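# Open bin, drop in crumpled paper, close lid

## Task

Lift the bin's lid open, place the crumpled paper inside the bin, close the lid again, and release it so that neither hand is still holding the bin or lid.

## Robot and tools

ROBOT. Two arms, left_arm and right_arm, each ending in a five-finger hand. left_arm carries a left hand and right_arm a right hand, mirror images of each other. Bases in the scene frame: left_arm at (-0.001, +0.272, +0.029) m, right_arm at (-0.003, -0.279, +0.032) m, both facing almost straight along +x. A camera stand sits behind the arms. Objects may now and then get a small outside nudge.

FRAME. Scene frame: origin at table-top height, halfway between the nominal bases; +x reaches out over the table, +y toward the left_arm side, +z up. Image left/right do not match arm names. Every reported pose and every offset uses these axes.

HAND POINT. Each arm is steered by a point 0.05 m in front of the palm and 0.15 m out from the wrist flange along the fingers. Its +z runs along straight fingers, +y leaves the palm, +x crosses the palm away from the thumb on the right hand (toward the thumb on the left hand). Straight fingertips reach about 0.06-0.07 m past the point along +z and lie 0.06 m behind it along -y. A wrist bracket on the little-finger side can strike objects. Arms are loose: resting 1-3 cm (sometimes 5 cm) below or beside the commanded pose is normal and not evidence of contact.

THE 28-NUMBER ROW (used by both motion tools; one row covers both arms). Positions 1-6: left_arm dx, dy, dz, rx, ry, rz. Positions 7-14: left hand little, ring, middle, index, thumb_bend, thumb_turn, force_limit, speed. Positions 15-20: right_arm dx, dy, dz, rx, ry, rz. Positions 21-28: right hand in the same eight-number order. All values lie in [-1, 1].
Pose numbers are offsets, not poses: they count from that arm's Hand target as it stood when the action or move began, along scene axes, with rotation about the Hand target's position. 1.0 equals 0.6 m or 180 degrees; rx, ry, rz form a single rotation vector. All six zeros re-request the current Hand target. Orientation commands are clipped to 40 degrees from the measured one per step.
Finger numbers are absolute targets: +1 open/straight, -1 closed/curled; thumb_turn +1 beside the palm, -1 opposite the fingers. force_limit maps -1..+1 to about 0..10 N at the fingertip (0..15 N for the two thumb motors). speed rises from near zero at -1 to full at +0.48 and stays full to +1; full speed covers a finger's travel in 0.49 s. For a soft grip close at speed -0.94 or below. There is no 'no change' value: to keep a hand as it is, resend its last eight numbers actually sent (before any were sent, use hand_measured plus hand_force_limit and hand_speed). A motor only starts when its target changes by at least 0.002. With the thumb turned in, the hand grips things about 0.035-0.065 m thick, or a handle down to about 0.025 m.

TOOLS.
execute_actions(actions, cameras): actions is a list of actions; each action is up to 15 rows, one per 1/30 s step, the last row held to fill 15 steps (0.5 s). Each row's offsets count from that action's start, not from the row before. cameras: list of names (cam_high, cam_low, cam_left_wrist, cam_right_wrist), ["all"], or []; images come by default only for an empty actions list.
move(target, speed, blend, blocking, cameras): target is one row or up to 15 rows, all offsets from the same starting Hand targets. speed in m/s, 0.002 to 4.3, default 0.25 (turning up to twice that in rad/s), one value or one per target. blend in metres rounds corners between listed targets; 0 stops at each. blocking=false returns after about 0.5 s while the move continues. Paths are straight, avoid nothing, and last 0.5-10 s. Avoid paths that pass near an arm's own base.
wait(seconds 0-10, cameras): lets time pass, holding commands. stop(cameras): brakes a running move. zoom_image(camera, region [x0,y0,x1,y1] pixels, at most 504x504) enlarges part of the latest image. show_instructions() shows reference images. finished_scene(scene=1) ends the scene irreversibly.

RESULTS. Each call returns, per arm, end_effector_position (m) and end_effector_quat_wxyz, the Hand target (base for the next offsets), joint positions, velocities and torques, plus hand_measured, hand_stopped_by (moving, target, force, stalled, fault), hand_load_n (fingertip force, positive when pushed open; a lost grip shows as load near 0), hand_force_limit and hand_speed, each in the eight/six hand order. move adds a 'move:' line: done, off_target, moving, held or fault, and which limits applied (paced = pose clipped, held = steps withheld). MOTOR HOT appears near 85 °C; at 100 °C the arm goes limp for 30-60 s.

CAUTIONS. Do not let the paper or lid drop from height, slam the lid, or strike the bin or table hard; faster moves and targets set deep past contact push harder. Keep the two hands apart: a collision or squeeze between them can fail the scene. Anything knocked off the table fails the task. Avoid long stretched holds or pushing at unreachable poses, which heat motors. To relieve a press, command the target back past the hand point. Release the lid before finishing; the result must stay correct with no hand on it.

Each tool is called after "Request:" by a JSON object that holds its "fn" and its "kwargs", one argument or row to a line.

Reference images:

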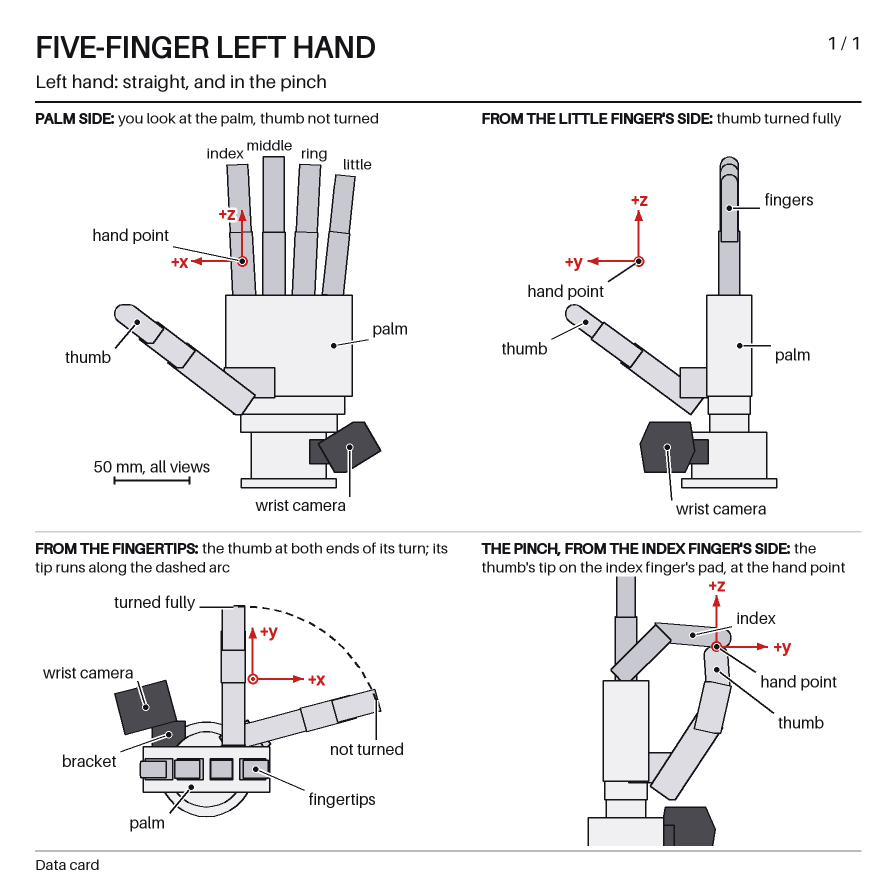

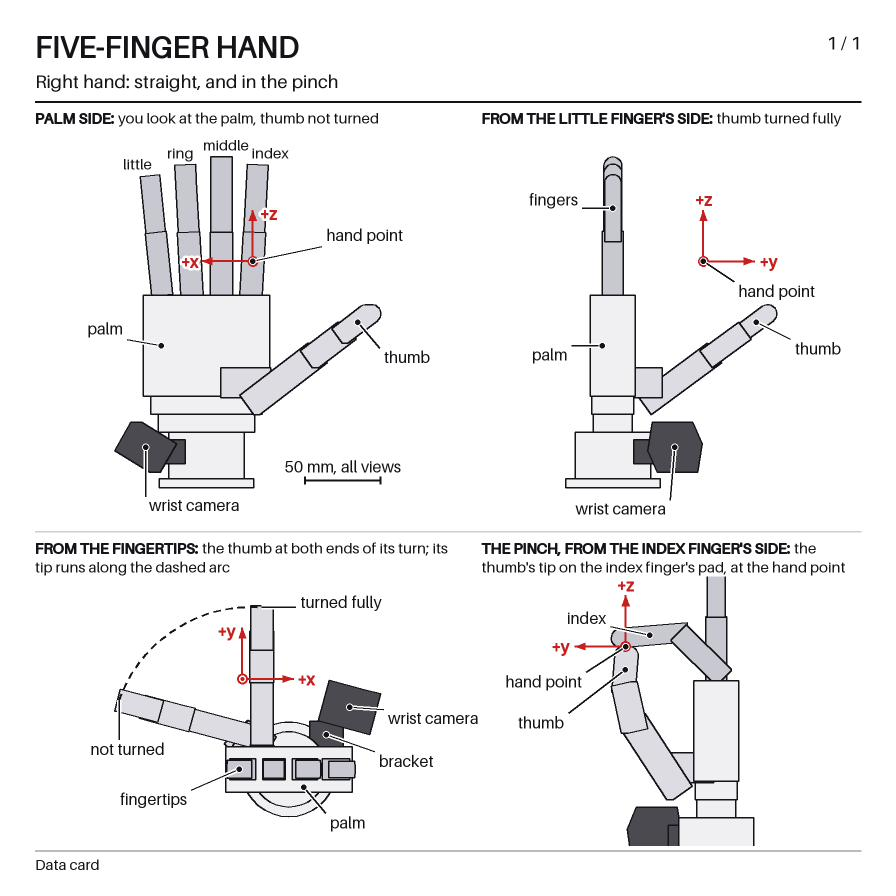

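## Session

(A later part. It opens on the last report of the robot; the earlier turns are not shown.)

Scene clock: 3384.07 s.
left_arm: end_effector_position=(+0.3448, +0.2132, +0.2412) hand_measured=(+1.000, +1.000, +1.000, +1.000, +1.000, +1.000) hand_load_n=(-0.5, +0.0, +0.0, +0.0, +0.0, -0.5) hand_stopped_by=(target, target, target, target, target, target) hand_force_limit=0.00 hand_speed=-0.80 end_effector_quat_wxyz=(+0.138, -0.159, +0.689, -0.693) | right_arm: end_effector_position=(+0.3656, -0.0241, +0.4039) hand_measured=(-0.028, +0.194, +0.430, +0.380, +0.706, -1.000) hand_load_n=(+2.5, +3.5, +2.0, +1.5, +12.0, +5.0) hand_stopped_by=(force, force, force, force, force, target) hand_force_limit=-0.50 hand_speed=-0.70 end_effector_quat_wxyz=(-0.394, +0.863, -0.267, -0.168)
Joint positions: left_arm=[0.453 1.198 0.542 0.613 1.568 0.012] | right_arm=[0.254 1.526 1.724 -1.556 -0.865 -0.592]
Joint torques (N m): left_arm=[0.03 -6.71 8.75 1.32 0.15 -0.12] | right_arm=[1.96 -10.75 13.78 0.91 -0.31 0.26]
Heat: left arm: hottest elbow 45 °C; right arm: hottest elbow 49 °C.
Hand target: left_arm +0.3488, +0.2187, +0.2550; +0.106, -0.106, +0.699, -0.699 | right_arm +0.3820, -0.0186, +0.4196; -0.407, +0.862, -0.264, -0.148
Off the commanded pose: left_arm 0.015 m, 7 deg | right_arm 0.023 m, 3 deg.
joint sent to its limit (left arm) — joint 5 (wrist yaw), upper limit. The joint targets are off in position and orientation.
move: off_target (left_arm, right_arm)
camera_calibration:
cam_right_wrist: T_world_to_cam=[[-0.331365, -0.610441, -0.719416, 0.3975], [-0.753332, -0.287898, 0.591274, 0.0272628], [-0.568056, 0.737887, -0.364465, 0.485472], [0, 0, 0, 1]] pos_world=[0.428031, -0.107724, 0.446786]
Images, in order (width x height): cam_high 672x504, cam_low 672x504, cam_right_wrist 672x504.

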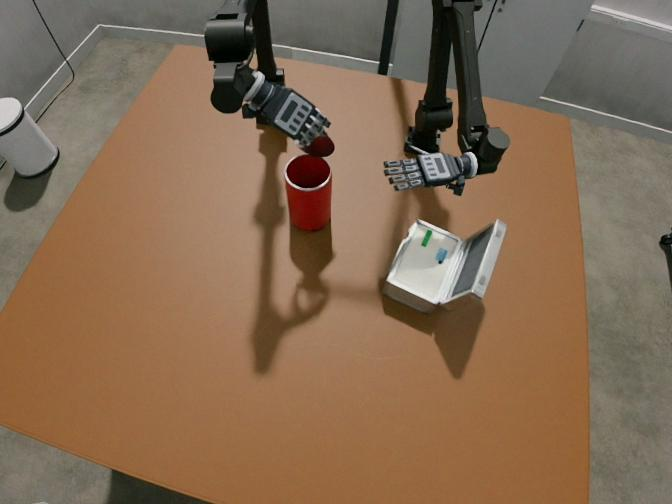

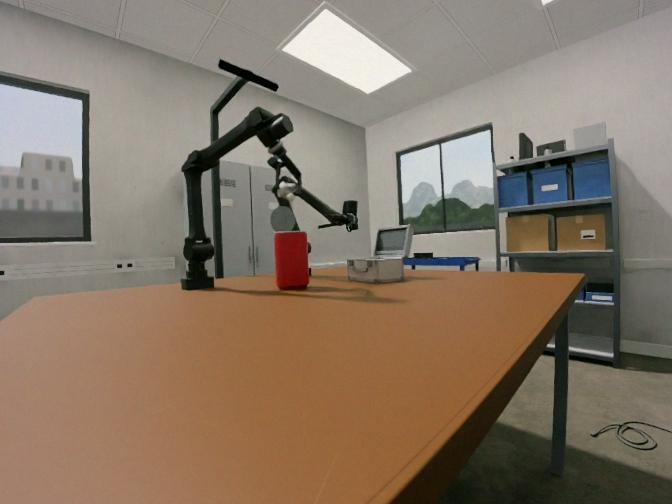

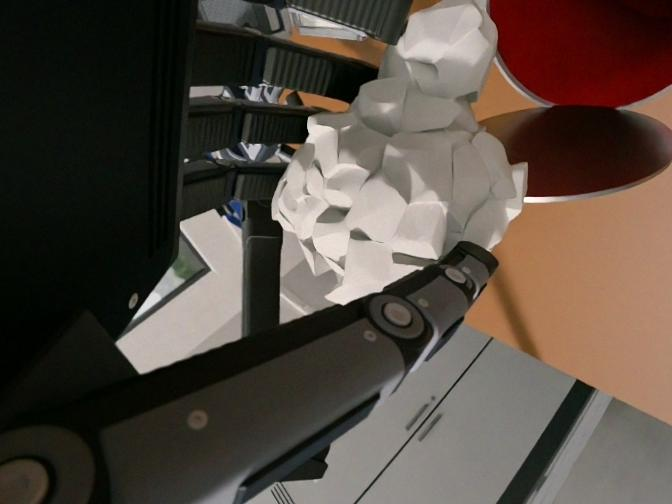

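Request:
{"fn": "move", "kwargs": {
  "target": [0,0,0,0,0,0,1,1,1,1,1,1,0,-0.8, 0,0,-0.14,0,0,0,-0.1,0.0,0.2,0.3,0.7,-1,-0.5,-0.7],
  "speed": 0.06,
  "cameras": ["cam_high","cam_low","cam_right_wrist"]
}}

Request:
{"fn": "zoom_image", "kwargs": {
  "camera": "cam_high",
  "region": [250, 90, 370, 210]
}}

Request:
{"fn": "zoom_image", "kwargs": {
  "camera": "cam_low",
  "region": [250, 170, 330, 250]
}}

Scene clock: 3397.87 s.
left_arm: end_effector_position=(+0.3448, +0.2132, +0.2412) hand_measured=(+1.000, +1.000, +1.000, +1.000, +1.000, +1.000) hand_load_n=(+0.0, +0.0, +0.0, +0.0, +0.0, +0.0) hand_stopped_by=(target, target, target, target, target, target) hand_force_limit=0.00 hand_speed=-0.80 end_effector_quat_wxyz=(+0.138, -0.159, +0.689, -0.693) | right_arm: end_effector_position=(+0.3802, -0.0201, +0.3315) hand_measured=(-0.028, +0.194, +0.430, +0.380, +0.706, -1.000) hand_load_n=(+2.5, +3.5, +2.0, +1.5, +12.0, +5.0) hand_stopped_by=(force, force, force, force, force, target) hand_force_limit=-0.50 hand_speed=-0.70 end_effector_quat_wxyz=(-0.402, +0.864, -0.260, -0.154)
Joint positions: left_arm=[0.453 1.198 0.542 0.613 1.568 0.012] | right_arm=[0.254 1.526 1.535 -1.332 -0.864 -0.59]
Joint torques (N m): left_arm=[0.03 -6.71 8.75 1.31 0.15 -0.12] | right_arm=[2.02 -13.27 8.46 0.98 -0.31 0.25]
Heat: left arm: hottest elbow 46 °C; right arm: hottest elbow 51 °C.
Hand target: left_arm +0.3488, +0.2187, +0.2550; +0.106, -0.106, +0.699, -0.699 | right_arm +0.3820, -0.0186, +0.3356; -0.407, +0.862, -0.264, -0.148
Off the commanded pose: left_arm 0.015 m, 7 deg | right_arm 0.005 m, 1 deg.
joint sent to its limit (left arm) — joint 5 (wrist yaw), upper limit. The joint targets are off in position and orientation.
move: off_target (left_arm)
camera_calibration:
cam_right_wrist: T_world_to_cam=[[-0.308092, -0.603989, -0.735035, 0.349212], [-0.772824, -0.291687, 0.563615, 0.0986594], [-0.554817, 0.741698, -0.37691, 0.463533], [0, 0, 0, 1]] pos_world=[0.441012, -0.104104, 0.375787]
Images, in order (width x height): cam_high 672x504, cam_low 672x504, cam_right_wrist 672x504.

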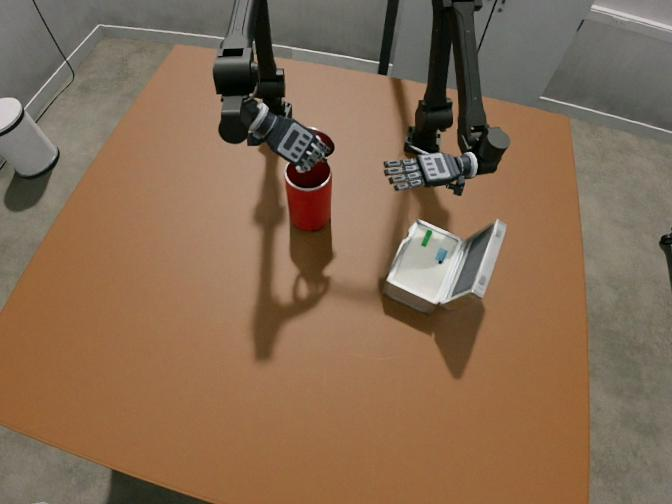

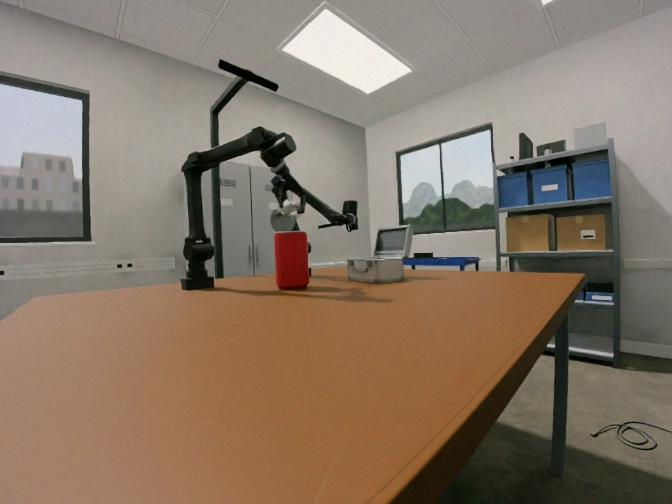

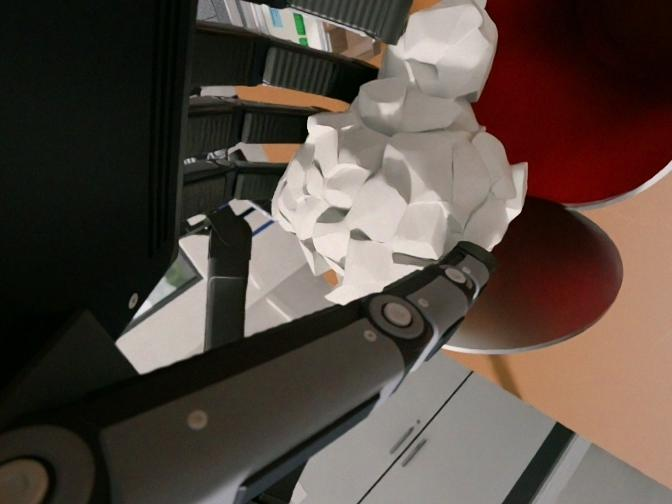

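Scaled by 4.200 from the camera's 672x504 image, which has a finer 960x720 frame.

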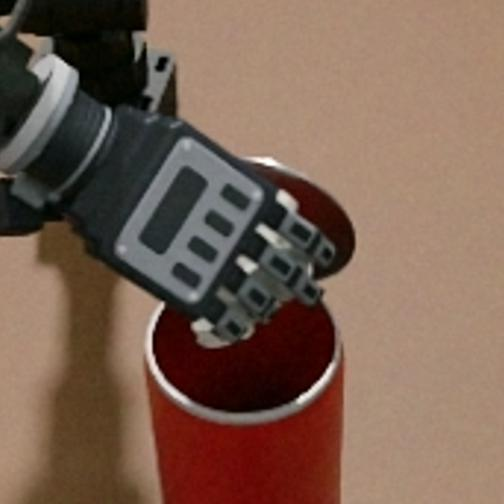

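Scaled by 6.300 from the camera's 672x504 image, which has a finer 960x720 frame.

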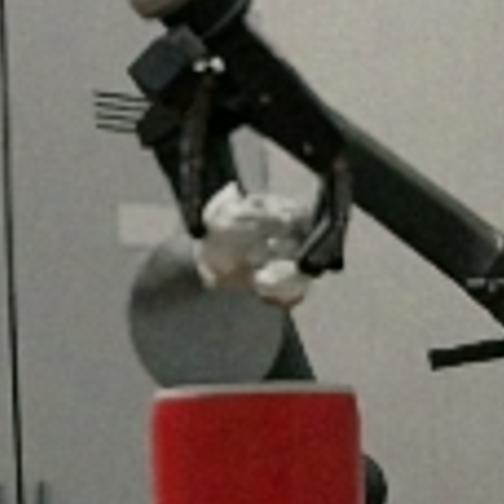

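Request:
{"fn": "move", "kwargs": {
  "target": [0,0,0,0,0,0,1,1,1,1,1,1,0,-0.8, -0.01,0,-0.07,0,0,0,-0.1,0.0,0.2,0.3,0.7,-1,-0.5,-0.7],
  "speed": 0.04,
  "cameras": ["cam_high","cam_low","cam_right_wrist","cam_left_wrist"]
}}

Request:
{"fn": "zoom_image", "kwargs": {
  "camera": "cam_high",
  "region": [250, 90, 370, 210]
}}

Request:
{"fn": "zoom_image", "kwargs": {
  "camera": "cam_low",
  "region": [250, 170, 330, 250]
}}

Scene clock: 3404.67 s.
left_arm: end_effector_position=(+0.3448, +0.2132, +0.2412) hand_measured=(+1.000, +1.000, +1.000, +1.000, +1.000, +1.000) hand_load_n=(-0.5, +0.0, +0.0, +0.0, +0.0, +0.0) hand_stopped_by=(target, target, target, target, target, target) hand_force_limit=0.00 hand_speed=-0.80 end_effector_quat_wxyz=(+0.138, -0.159, +0.689, -0.693) | right_arm: end_effector_position=(+0.3761, -0.0210, +0.2850) hand_measured=(-0.028, +0.194, +0.430, +0.380, +0.706, -1.000) hand_load_n=(+2.5, +3.5, +1.5, +1.5, +12.0, +5.0) hand_stopped_by=(force, force, force, force, force, target) hand_force_limit=-0.50 hand_speed=-0.70 end_effector_quat_wxyz=(-0.399, +0.864, -0.264, -0.158)
Joint positions: left_arm=[0.453 1.198 0.542 0.613 1.568 0.012] | right_arm=[0.254 1.526 1.413 -1.217 -0.864 -0.585]
Joint torques (N m): left_arm=[0.09 -6.71 8.73 1.32 0.15 -0.12] | right_arm=[2.37 -13.98 8.32 0.96 -0.31 0.25]
Heat: left arm: hottest elbow 46 °C; right arm: hottest elbow 50 °C.
Hand target: left_arm +0.3488, +0.2187, +0.2550; +0.106, -0.106, +0.699, -0.699 | right_arm +0.3760, -0.0186, +0.2936; -0.407, +0.862, -0.264, -0.148
Off the commanded pose: left_arm 0.015 m, 7 deg | right_arm 0.009 m, 2 deg.
joint sent to its limit (left arm) — joint 5 (wrist yaw), upper limit. The joint targets are off in position and orientation.
move: off_target (left_arm)
camera_calibration:
cam_left_wrist: T_world_to_cam=[[-0.129357, -0.0907314, 0.987438, -0.179219], [-0.985177, 0.1249, -0.117584, 0.341162], [-0.112662, -0.988012, -0.105543, 0.388777], [0, 0, 0, 1]] pos_world=[0.356722, 0.325244, 0.258116]
cam_right_wrist: T_world_to_cam=[[-0.317828, -0.604882, -0.730139, 0.315417], [-0.76748, -0.288048, 0.572715, 0.1168], [-0.55674, 0.742392, -0.372686, 0.444026], [0, 0, 0, 1]] pos_world=[0.437097, -0.105207, 0.328887]

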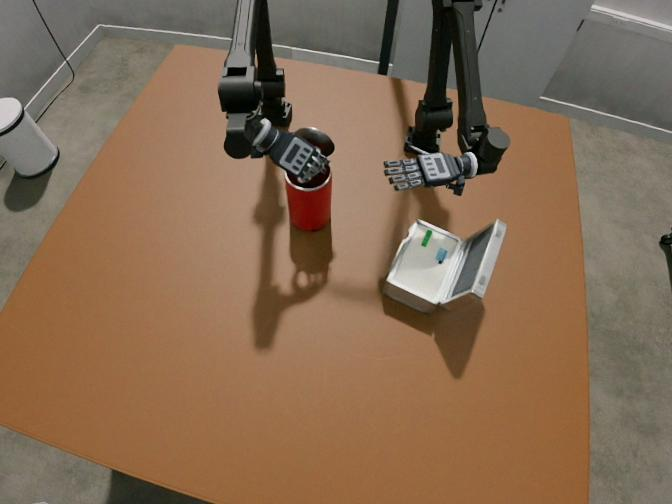

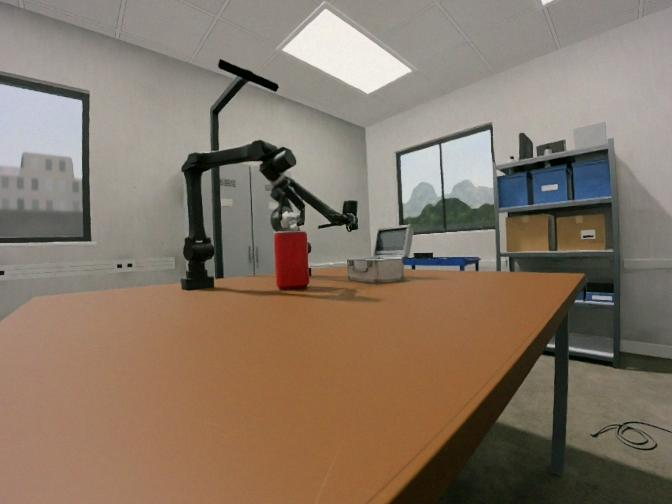

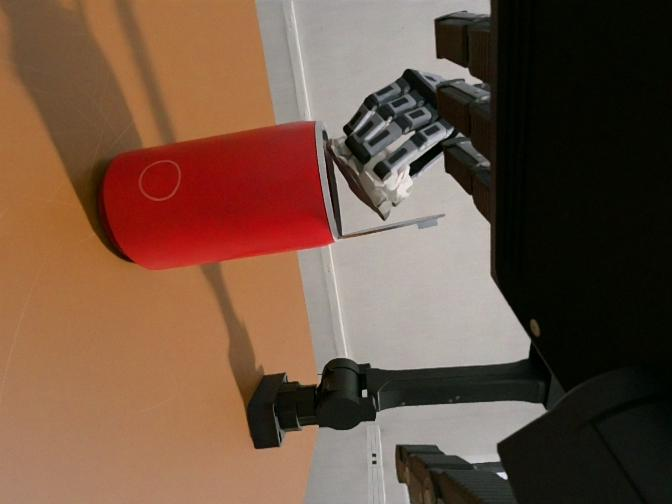

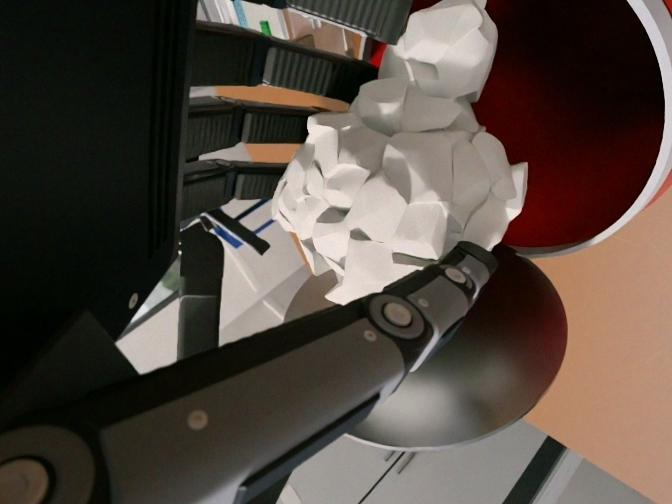

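Scaled by 4.200 from the camera's 672x504 image, which has a finer 960x720 frame.

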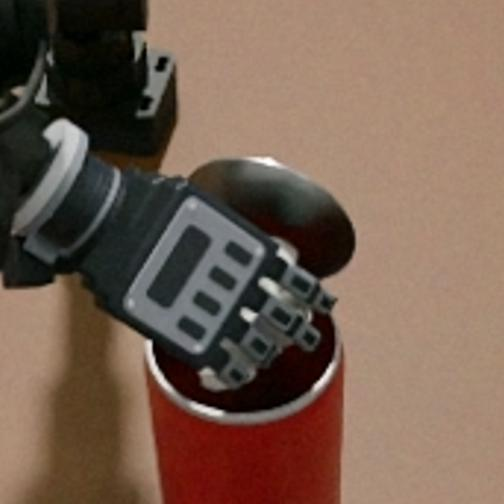

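Scaled by 6.300 from the camera's 672x504 image, which has a finer 960x720 frame.

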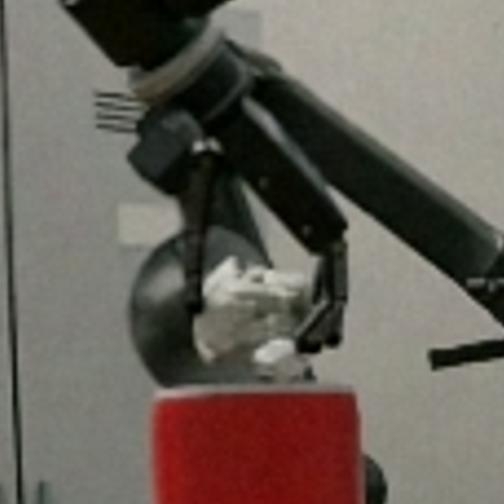

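Request:
{"fn": "zoom_image", "kwargs": {
  "camera": "cam_left_wrist",
  "region": [290, 50, 460, 250]
}}

Scaled by 2.520 from the camera's 672x504 image, which has a finer 960x720 frame.

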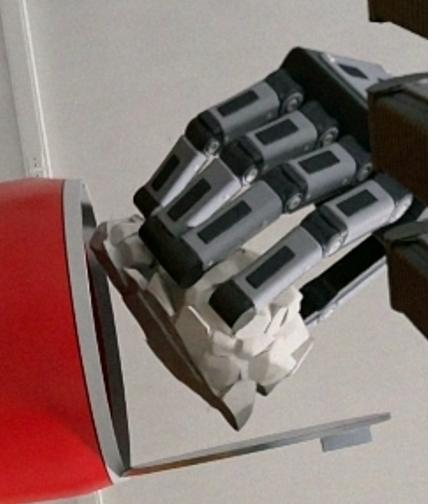

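Request:
{"fn": "move", "kwargs": {
  "target": [0,0,0,0,0,0,1,1,1,1,1,1,0,-0.8, 0,0.009,-0.025,0,0,0,-0.1,0.0,0.2,0.3,0.7,-1,-0.5,-0.7],
  "speed": 0.04,
  "cameras": ["cam_high","cam_low","cam_right_wrist","cam_left_wrist"]
}}

Request:
{"fn": "zoom_image", "kwargs": {
  "camera": "cam_high",
  "region": [270, 120, 350, 200]
}}

Request:
{"fn": "zoom_image", "kwargs": {
  "camera": "cam_left_wrist",
  "region": [290, 50, 460, 250]
}}

Scene clock: 3413.53 s.
left_arm: end_effector_position=(+0.3448, +0.2132, +0.2412) hand_measured=(+1.000, +1.000, +1.000, +1.000, +1.000, +1.000) hand_load_n=(+0.0, +0.0, +0.0, +0.0, +0.0, +0.0) hand_stopped_by=(target, target, target, target, target, target) hand_force_limit=0.00 hand_speed=-0.80 end_effector_quat_wxyz=(+0.138, -0.159, +0.689, -0.693) | right_arm: end_effector_position=(+0.3784, -0.0201, +0.2729) hand_measured=(-0.028, +0.194, +0.430, +0.380, +0.706, -1.000) hand_load_n=(+2.5, +3.5, +1.5, +1.5, +12.0, +5.0) hand_stopped_by=(force, force, force, force, force, target) hand_force_limit=-0.50 hand_speed=-0.70 end_effector_quat_wxyz=(-0.402, +0.862, -0.267, -0.153)
Joint positions: left_arm=[0.453 1.198 0.542 0.613 1.568 0.012] | right_arm=[0.254 1.526 1.381 -1.165 -0.861 -0.57]
Joint torques (N m): left_arm=[0.09 -6.71 8.75 1.32 0.15 -0.12] | right_arm=[2.32 -13.51 8.25 0.99 -0.3 0.24]
Heat: left arm: hottest elbow 46 °C; right arm: hottest elbow 49 °C.
Hand target: left_arm +0.3488, +0.2187, +0.2550; +0.106, -0.106, +0.699, -0.699 | right_arm +0.3760, -0.0132, +0.2786; -0.407, +0.862, -0.264, -0.148
Off the commanded pose: left_arm 0.015 m, 7 deg | right_arm 0.009 m, 1 deg.
joint sent to its limit (left arm) — joint 5 (wrist yaw), upper limit. The joint targets are off in position and orientation.
move: off_target (left_arm)
camera_calibration:
cam_left_wrist: T_world_to_cam=[[-0.129357, -0.0907314, 0.987438, -0.179219], [-0.985177, 0.1249, -0.117584, 0.341162], [-0.112662, -0.988012, -0.105543, 0.388777], [0, 0, 0, 1]] pos_world=[0.356722, 0.325244, 0.258116]
cam_right_wrist: T_world_to_cam=[[-0.318206, -0.600191, -0.733836, 0.309114], [-0.775047, -0.281065, 0.565954, 0.130783], [-0.545937, 0.748848, -0.37574, 0.436913], [0, 0, 0, 1]] pos_world=[0.438252, -0.104895, 0.316988]

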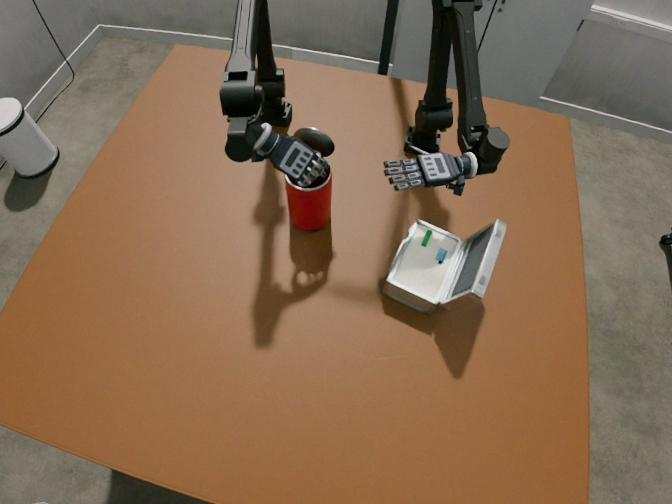

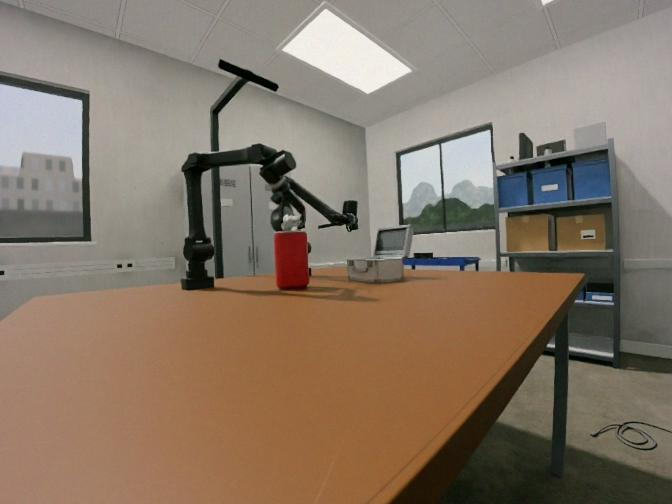

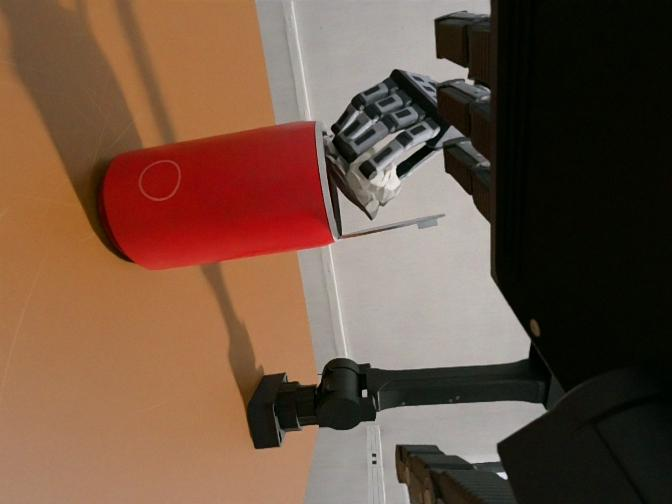

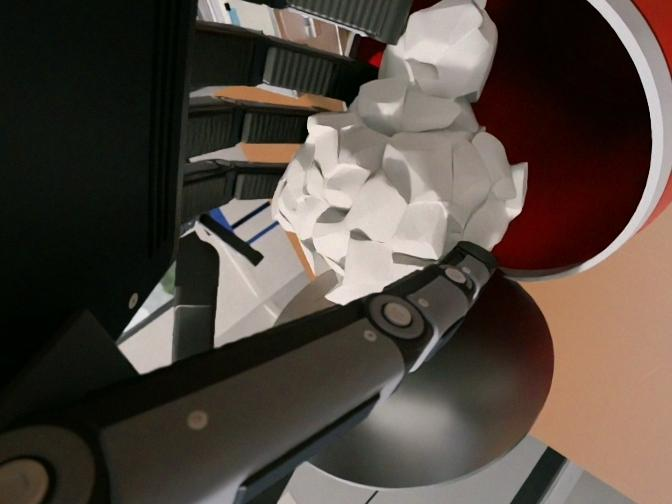

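Scaled by 6.300 from the camera's 672x504 image, which has a finer 960x720 frame.

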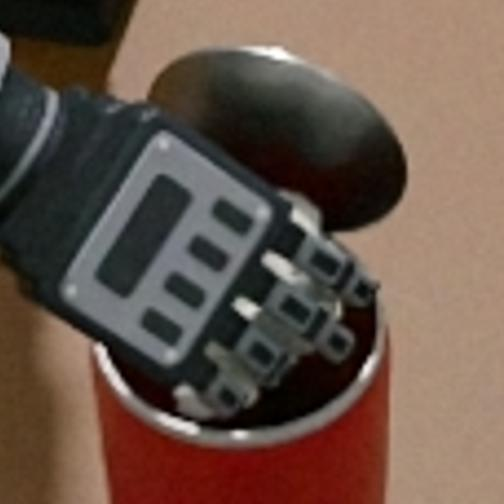

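Scaled by 2.520 from the camera's 672x504 image, which has a finer 960x720 frame.

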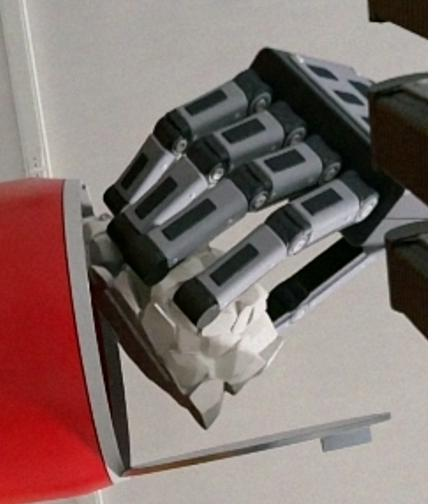

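Request:
{"fn": "move", "kwargs": {
  "target": [0,0,0,0,0,0,1,1,1,1,1,1,0,-0.8, -0.012,0.015,0.004,0,0,0,-0.1,0.0,0.2,0.3,0.7,-1,-0.5,-0.7],
  "speed": 0.04,
  "cameras": ["cam_high","cam_left_wrist"]
}}

Request:
{"fn": "zoom_image", "kwargs": {
  "camera": "cam_high",
  "region": [270, 120, 350, 200]
}}

Request:
{"fn": "zoom_image", "kwargs": {
  "camera": "cam_left_wrist",
  "region": [290, 50, 460, 250]
}}

Scene clock: 3419.57 s.
left_arm: end_effector_position=(+0.3448, +0.2132, +0.2412) hand_measured=(+1.000, +1.000, +1.000, +1.000, +1.000, +1.000) hand_load_n=(+0.0, +0.0, +0.0, +0.0, +0.0, +0.0) hand_stopped_by=(target, target, target, target, target, target) hand_force_limit=0.00 hand_speed=-0.80 end_effector_quat_wxyz=(+0.138, -0.159, +0.689, -0.693) | right_arm: end_effector_position=(+0.3694, -0.0069, +0.2719) hand_measured=(-0.028, +0.194, +0.430, +0.380, +0.706, -1.000) hand_load_n=(+2.5, +3.5, +2.0, +1.5, +12.0, +5.0) hand_stopped_by=(force, force, force, force, force, target) hand_force_limit=-0.50 hand_speed=-0.70 end_effector_quat_wxyz=(-0.399, +0.864, -0.264, -0.158)
Joint positions: left_arm=[0.453 1.198 0.542 0.613 1.568 0.012] | right_arm=[0.288 1.519 1.368 -1.143 -0.853 -0.536]
Joint torques (N m): left_arm=[-0.03 -6.65 8.75 1.31 0.15 -0.12] | right_arm=[2.32 -14.04 8.25 1.02 -0.3 0.25]
Heat: left arm: hottest elbow 46 °C; right arm: hottest elbow 48 °C.
Hand target: left_arm +0.3488, +0.2187, +0.2550; +0.106, -0.106, +0.699, -0.699 | right_arm +0.3688, -0.0042, +0.2810; -0.407, +0.862, -0.264, -0.148
Off the commanded pose: left_arm 0.015 m, 7 deg | right_arm 0.009 m, 2 deg.
joint sent to its limit (left arm) — joint 5 (wrist yaw), upper limit. The joint targets are off in position and orientation.
move: off_target (left_arm)
camera_calibration:
cam_left_wrist: T_world_to_cam=[[-0.129357, -0.0907314, 0.987438, -0.179219], [-0.985177, 0.1249, -0.117584, 0.341162], [-0.112662, -0.988012, -0.105543, 0.388777], [0, 0, 0, 1]] pos_world=[0.356722, 0.325244, 0.258116]
Images, in order (width x height): cam_high 672x504, cam_left_wrist 672x504.

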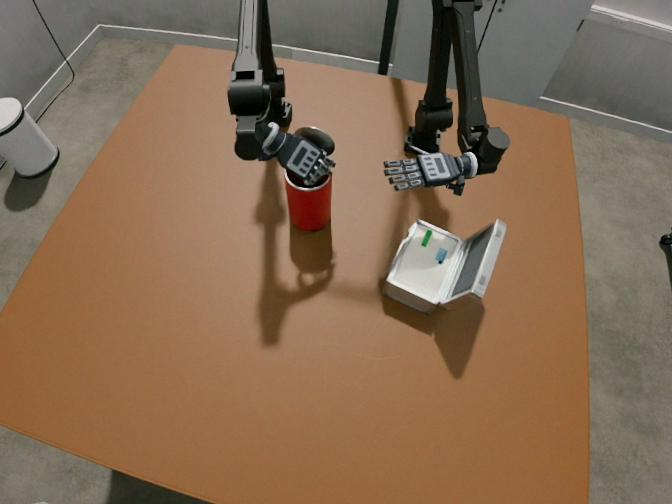

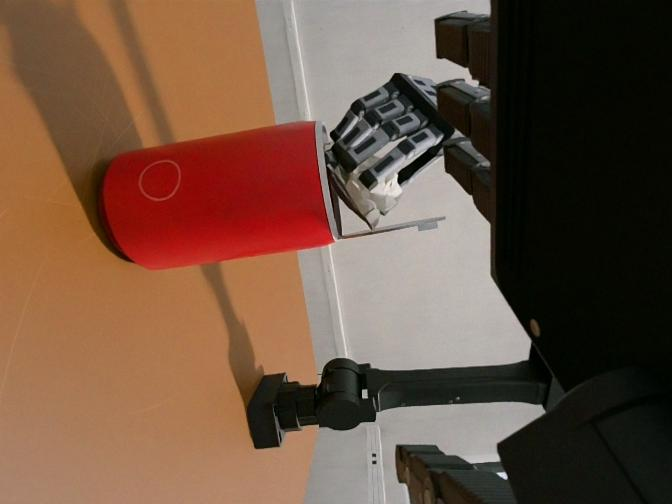

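Scaled by 6.300 from the camera's 672x504 image, which has a finer 960x720 frame.

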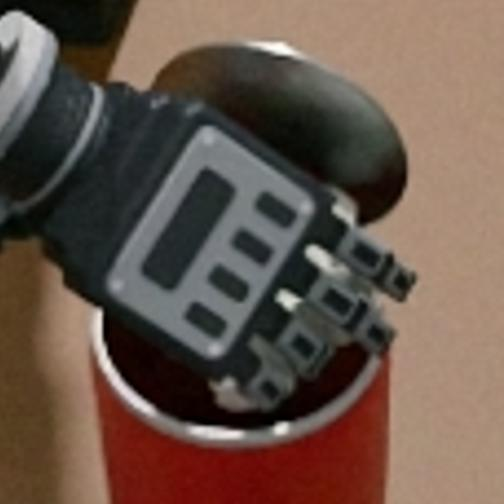

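Scaled by 2.520 from the camera's 672x504 image, which has a finer 960x720 frame.

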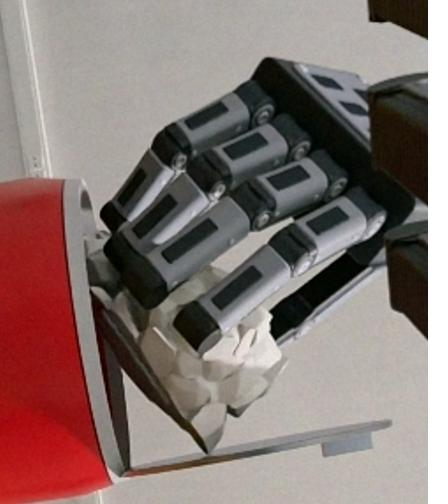

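Request:
{"fn": "move", "kwargs": {
  "target": [0,0,0,0,0,0,1,1,1,1,1,1,0,-0.8, 0.006,-0.016,0,0,0,0,-0.1,0.0,0.2,0.3,0.7,-1,-0.5,-0.7],
  "speed": 0.04,
  "cameras": ["cam_high","cam_left_wrist","cam_low"]
}}

Request:
{"fn": "zoom_image", "kwargs": {
  "camera": "cam_high",
  "region": [270, 120, 350, 200]
}}

Request:
{"fn": "zoom_image", "kwargs": {
  "camera": "cam_left_wrist",
  "region": [290, 50, 460, 250]
}}

Scene clock: 3425.20 s.
left_arm: end_effector_position=(+0.3448, +0.2132, +0.2412) hand_measured=(+1.000, +1.000, +1.000, +1.000, +1.000, +1.000) hand_load_n=(+0.0, +0.0, +0.0, +0.0, +0.0, -0.5) hand_stopped_by=(target, target, target, target, target, target) hand_force_limit=0.00 hand_speed=-0.80 end_effector_quat_wxyz=(+0.138, -0.159, +0.689, -0.693) | right_arm: end_effector_position=(+0.3711, -0.0091, +0.2719) hand_measured=(-0.028, +0.194, +0.430, +0.380, +0.706, -1.000) hand_load_n=(+2.5, +3.5, +2.0, +1.5, +12.5, +5.0) hand_stopped_by=(force, force, force, force, force, target) hand_force_limit=-0.50 hand_speed=-0.70 end_effector_quat_wxyz=(-0.399, +0.863, -0.267, -0.157)
Joint positions: left_arm=[0.453 1.198 0.542 0.613 1.568 0.012] | right_arm=[0.282 1.519 1.368 -1.143 -0.853 -0.536]
Joint torques (N m): left_arm=[0.03 -6.71 8.73 1.32 0.15 -0.12] | right_arm=[0.97 -13.57 8.87 0.16 -0.57 -0.08]
Heat: left arm: hottest elbow 46 °C; right arm: hottest elbow 48 °C.
Hand target: left_arm +0.3488, +0.2187, +0.2550; +0.106, -0.106, +0.699, -0.699 | right_arm +0.3724, -0.0138, +0.2810; -0.407, +0.862, -0.264, -0.148
Off the commanded pose: left_arm 0.015 m, 7 deg | right_arm 0.010 m, 1 deg.
joint sent to its limit (left arm) — joint 5 (wrist yaw), upper limit. The joint targets are off in position and orientation.
move: off_target (left_arm)
camera_calibration:
cam_left_wrist: T_world_to_cam=[[-0.129357, -0.0907314, 0.987438, -0.179219], [-0.985177, 0.1249, -0.117584, 0.341162], [-0.112662, -0.988012, -0.105543, 0.388777], [0, 0, 0, 1]] pos_world=[0.356722, 0.325244, 0.258116]
Images, in order (width x height): cam_high 672x504, cam_low 672x504, cam_left_wrist 672x504.

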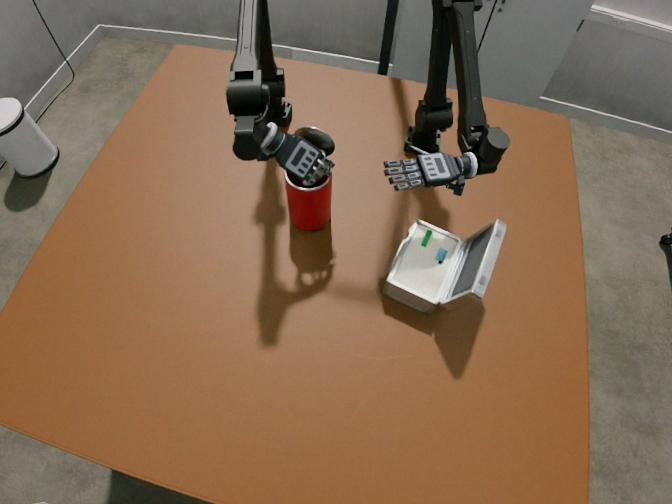

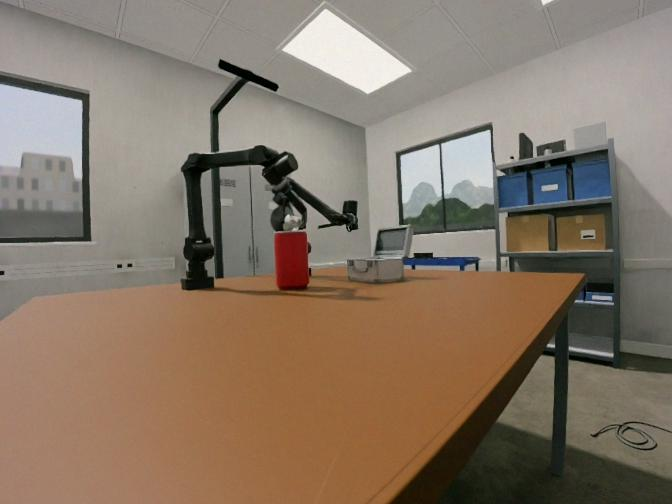

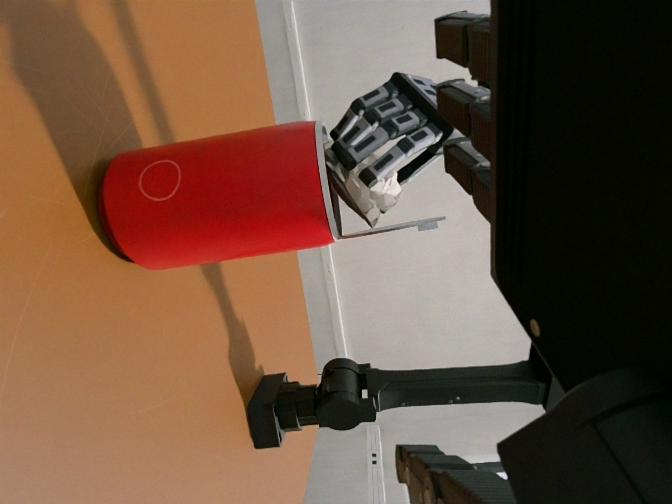

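Scaled by 6.300 from the camera's 672x504 image, which has a finer 960x720 frame.

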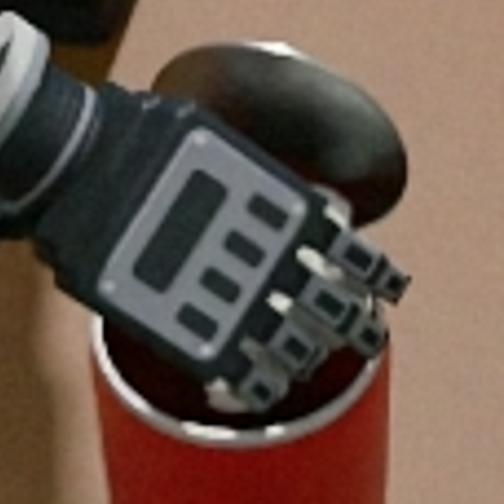

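Scaled by 2.520 from the camera's 672x504 image, which has a finer 960x720 frame.

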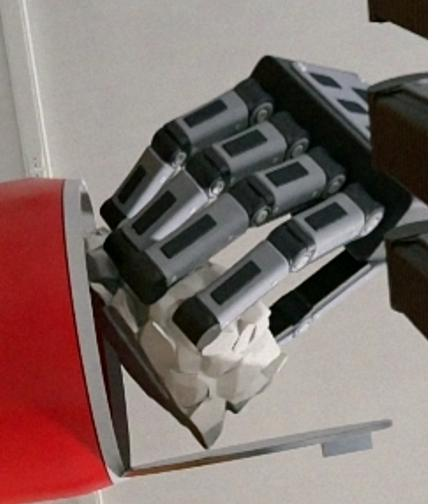

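Request:
{"fn": "move", "kwargs": {
  "target": [0,0,0,0,0,0,1,1,1,1,1,1,0,-0.8, 0.003,-0.015,0,0,0,0,-0.1,0.0,0.2,0.3,0.7,-1,-0.5,-0.7],
  "speed": 0.04,
  "cameras": ["cam_high"]
}}

Request:
{"fn": "zoom_image", "kwargs": {
  "camera": "cam_high",
  "region": [270, 120, 350, 200]
}}

Scene clock: 3429.70 s.
left_arm: end_effector_position=(+0.3448, +0.2132, +0.2412) hand_measured=(+1.000, +1.000, +1.000, +1.000, +1.000, +1.000) hand_load_n=(+0.0, +0.0, +0.0, +0.0, +0.0, -0.5) hand_stopped_by=(target, target, target, target, target, target) hand_force_limit=0.00 hand_speed=-0.80 end_effector_quat_wxyz=(+0.138, -0.159, +0.689, -0.693) | right_arm: end_effector_position=(+0.3757, -0.0216, +0.2715) hand_measured=(-0.028, +0.194, +0.430, +0.380, +0.706, -1.000) hand_load_n=(+2.5, +3.5, +2.0, +1.5, +12.0, +5.0) hand_stopped_by=(force, force, force, force, force, target) hand_force_limit=-0.50 hand_speed=-0.70 end_effector_quat_wxyz=(-0.398, +0.861, -0.277, -0.155)
Joint positions: left_arm=[0.453 1.198 0.542 0.613 1.568 0.012] | right_arm=[0.253 1.519 1.368 -1.16 -0.853 -0.549]
Joint torques (N m): left_arm=[0.03 -6.71 8.73 1.31 0.15 -0.12] | right_arm=[1.08 -13.39 9.11 -0.08 -0.81 -0.16]
Heat: left arm: hottest elbow 46 °C; right arm: hottest elbow 47 °C.
Hand target: left_arm +0.3488, +0.2187, +0.2550; +0.106, -0.106, +0.699, -0.699 | right_arm +0.3742, -0.0228, +0.2810; -0.407, +0.862, -0.264, -0.148
Off the commanded pose: left_arm 0.015 m, 7 deg | right_arm 0.010 m, 2 deg.
joint sent to its limit (left arm) — joint 5 (wrist yaw), upper limit. The joint targets are off in position and orientation.
move: off_target (left_arm)
Images, in order (width x height): cam_high 672x504.

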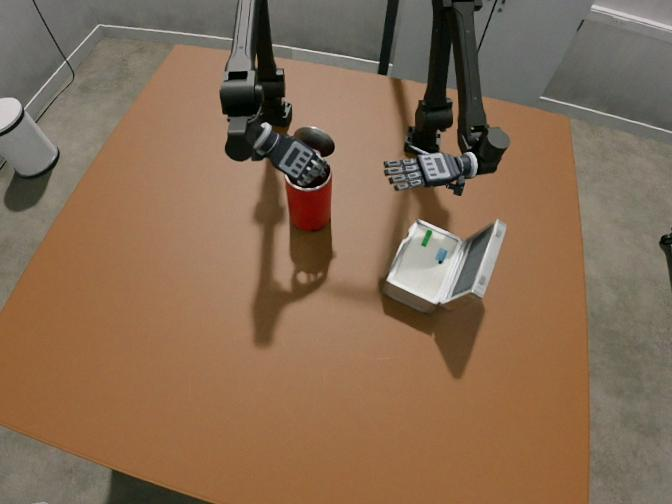

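Scaled by 6.300 from the camera's 672x504 image, which has a finer 960x720 frame.

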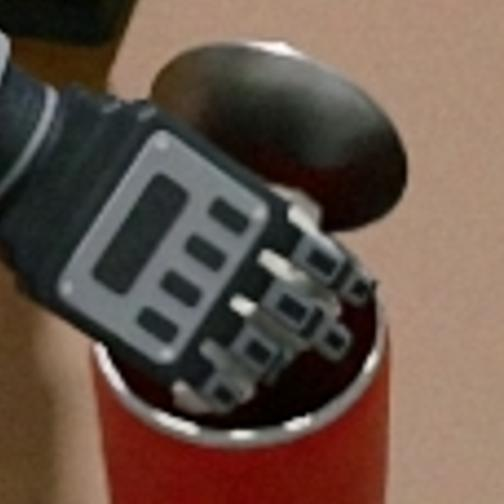

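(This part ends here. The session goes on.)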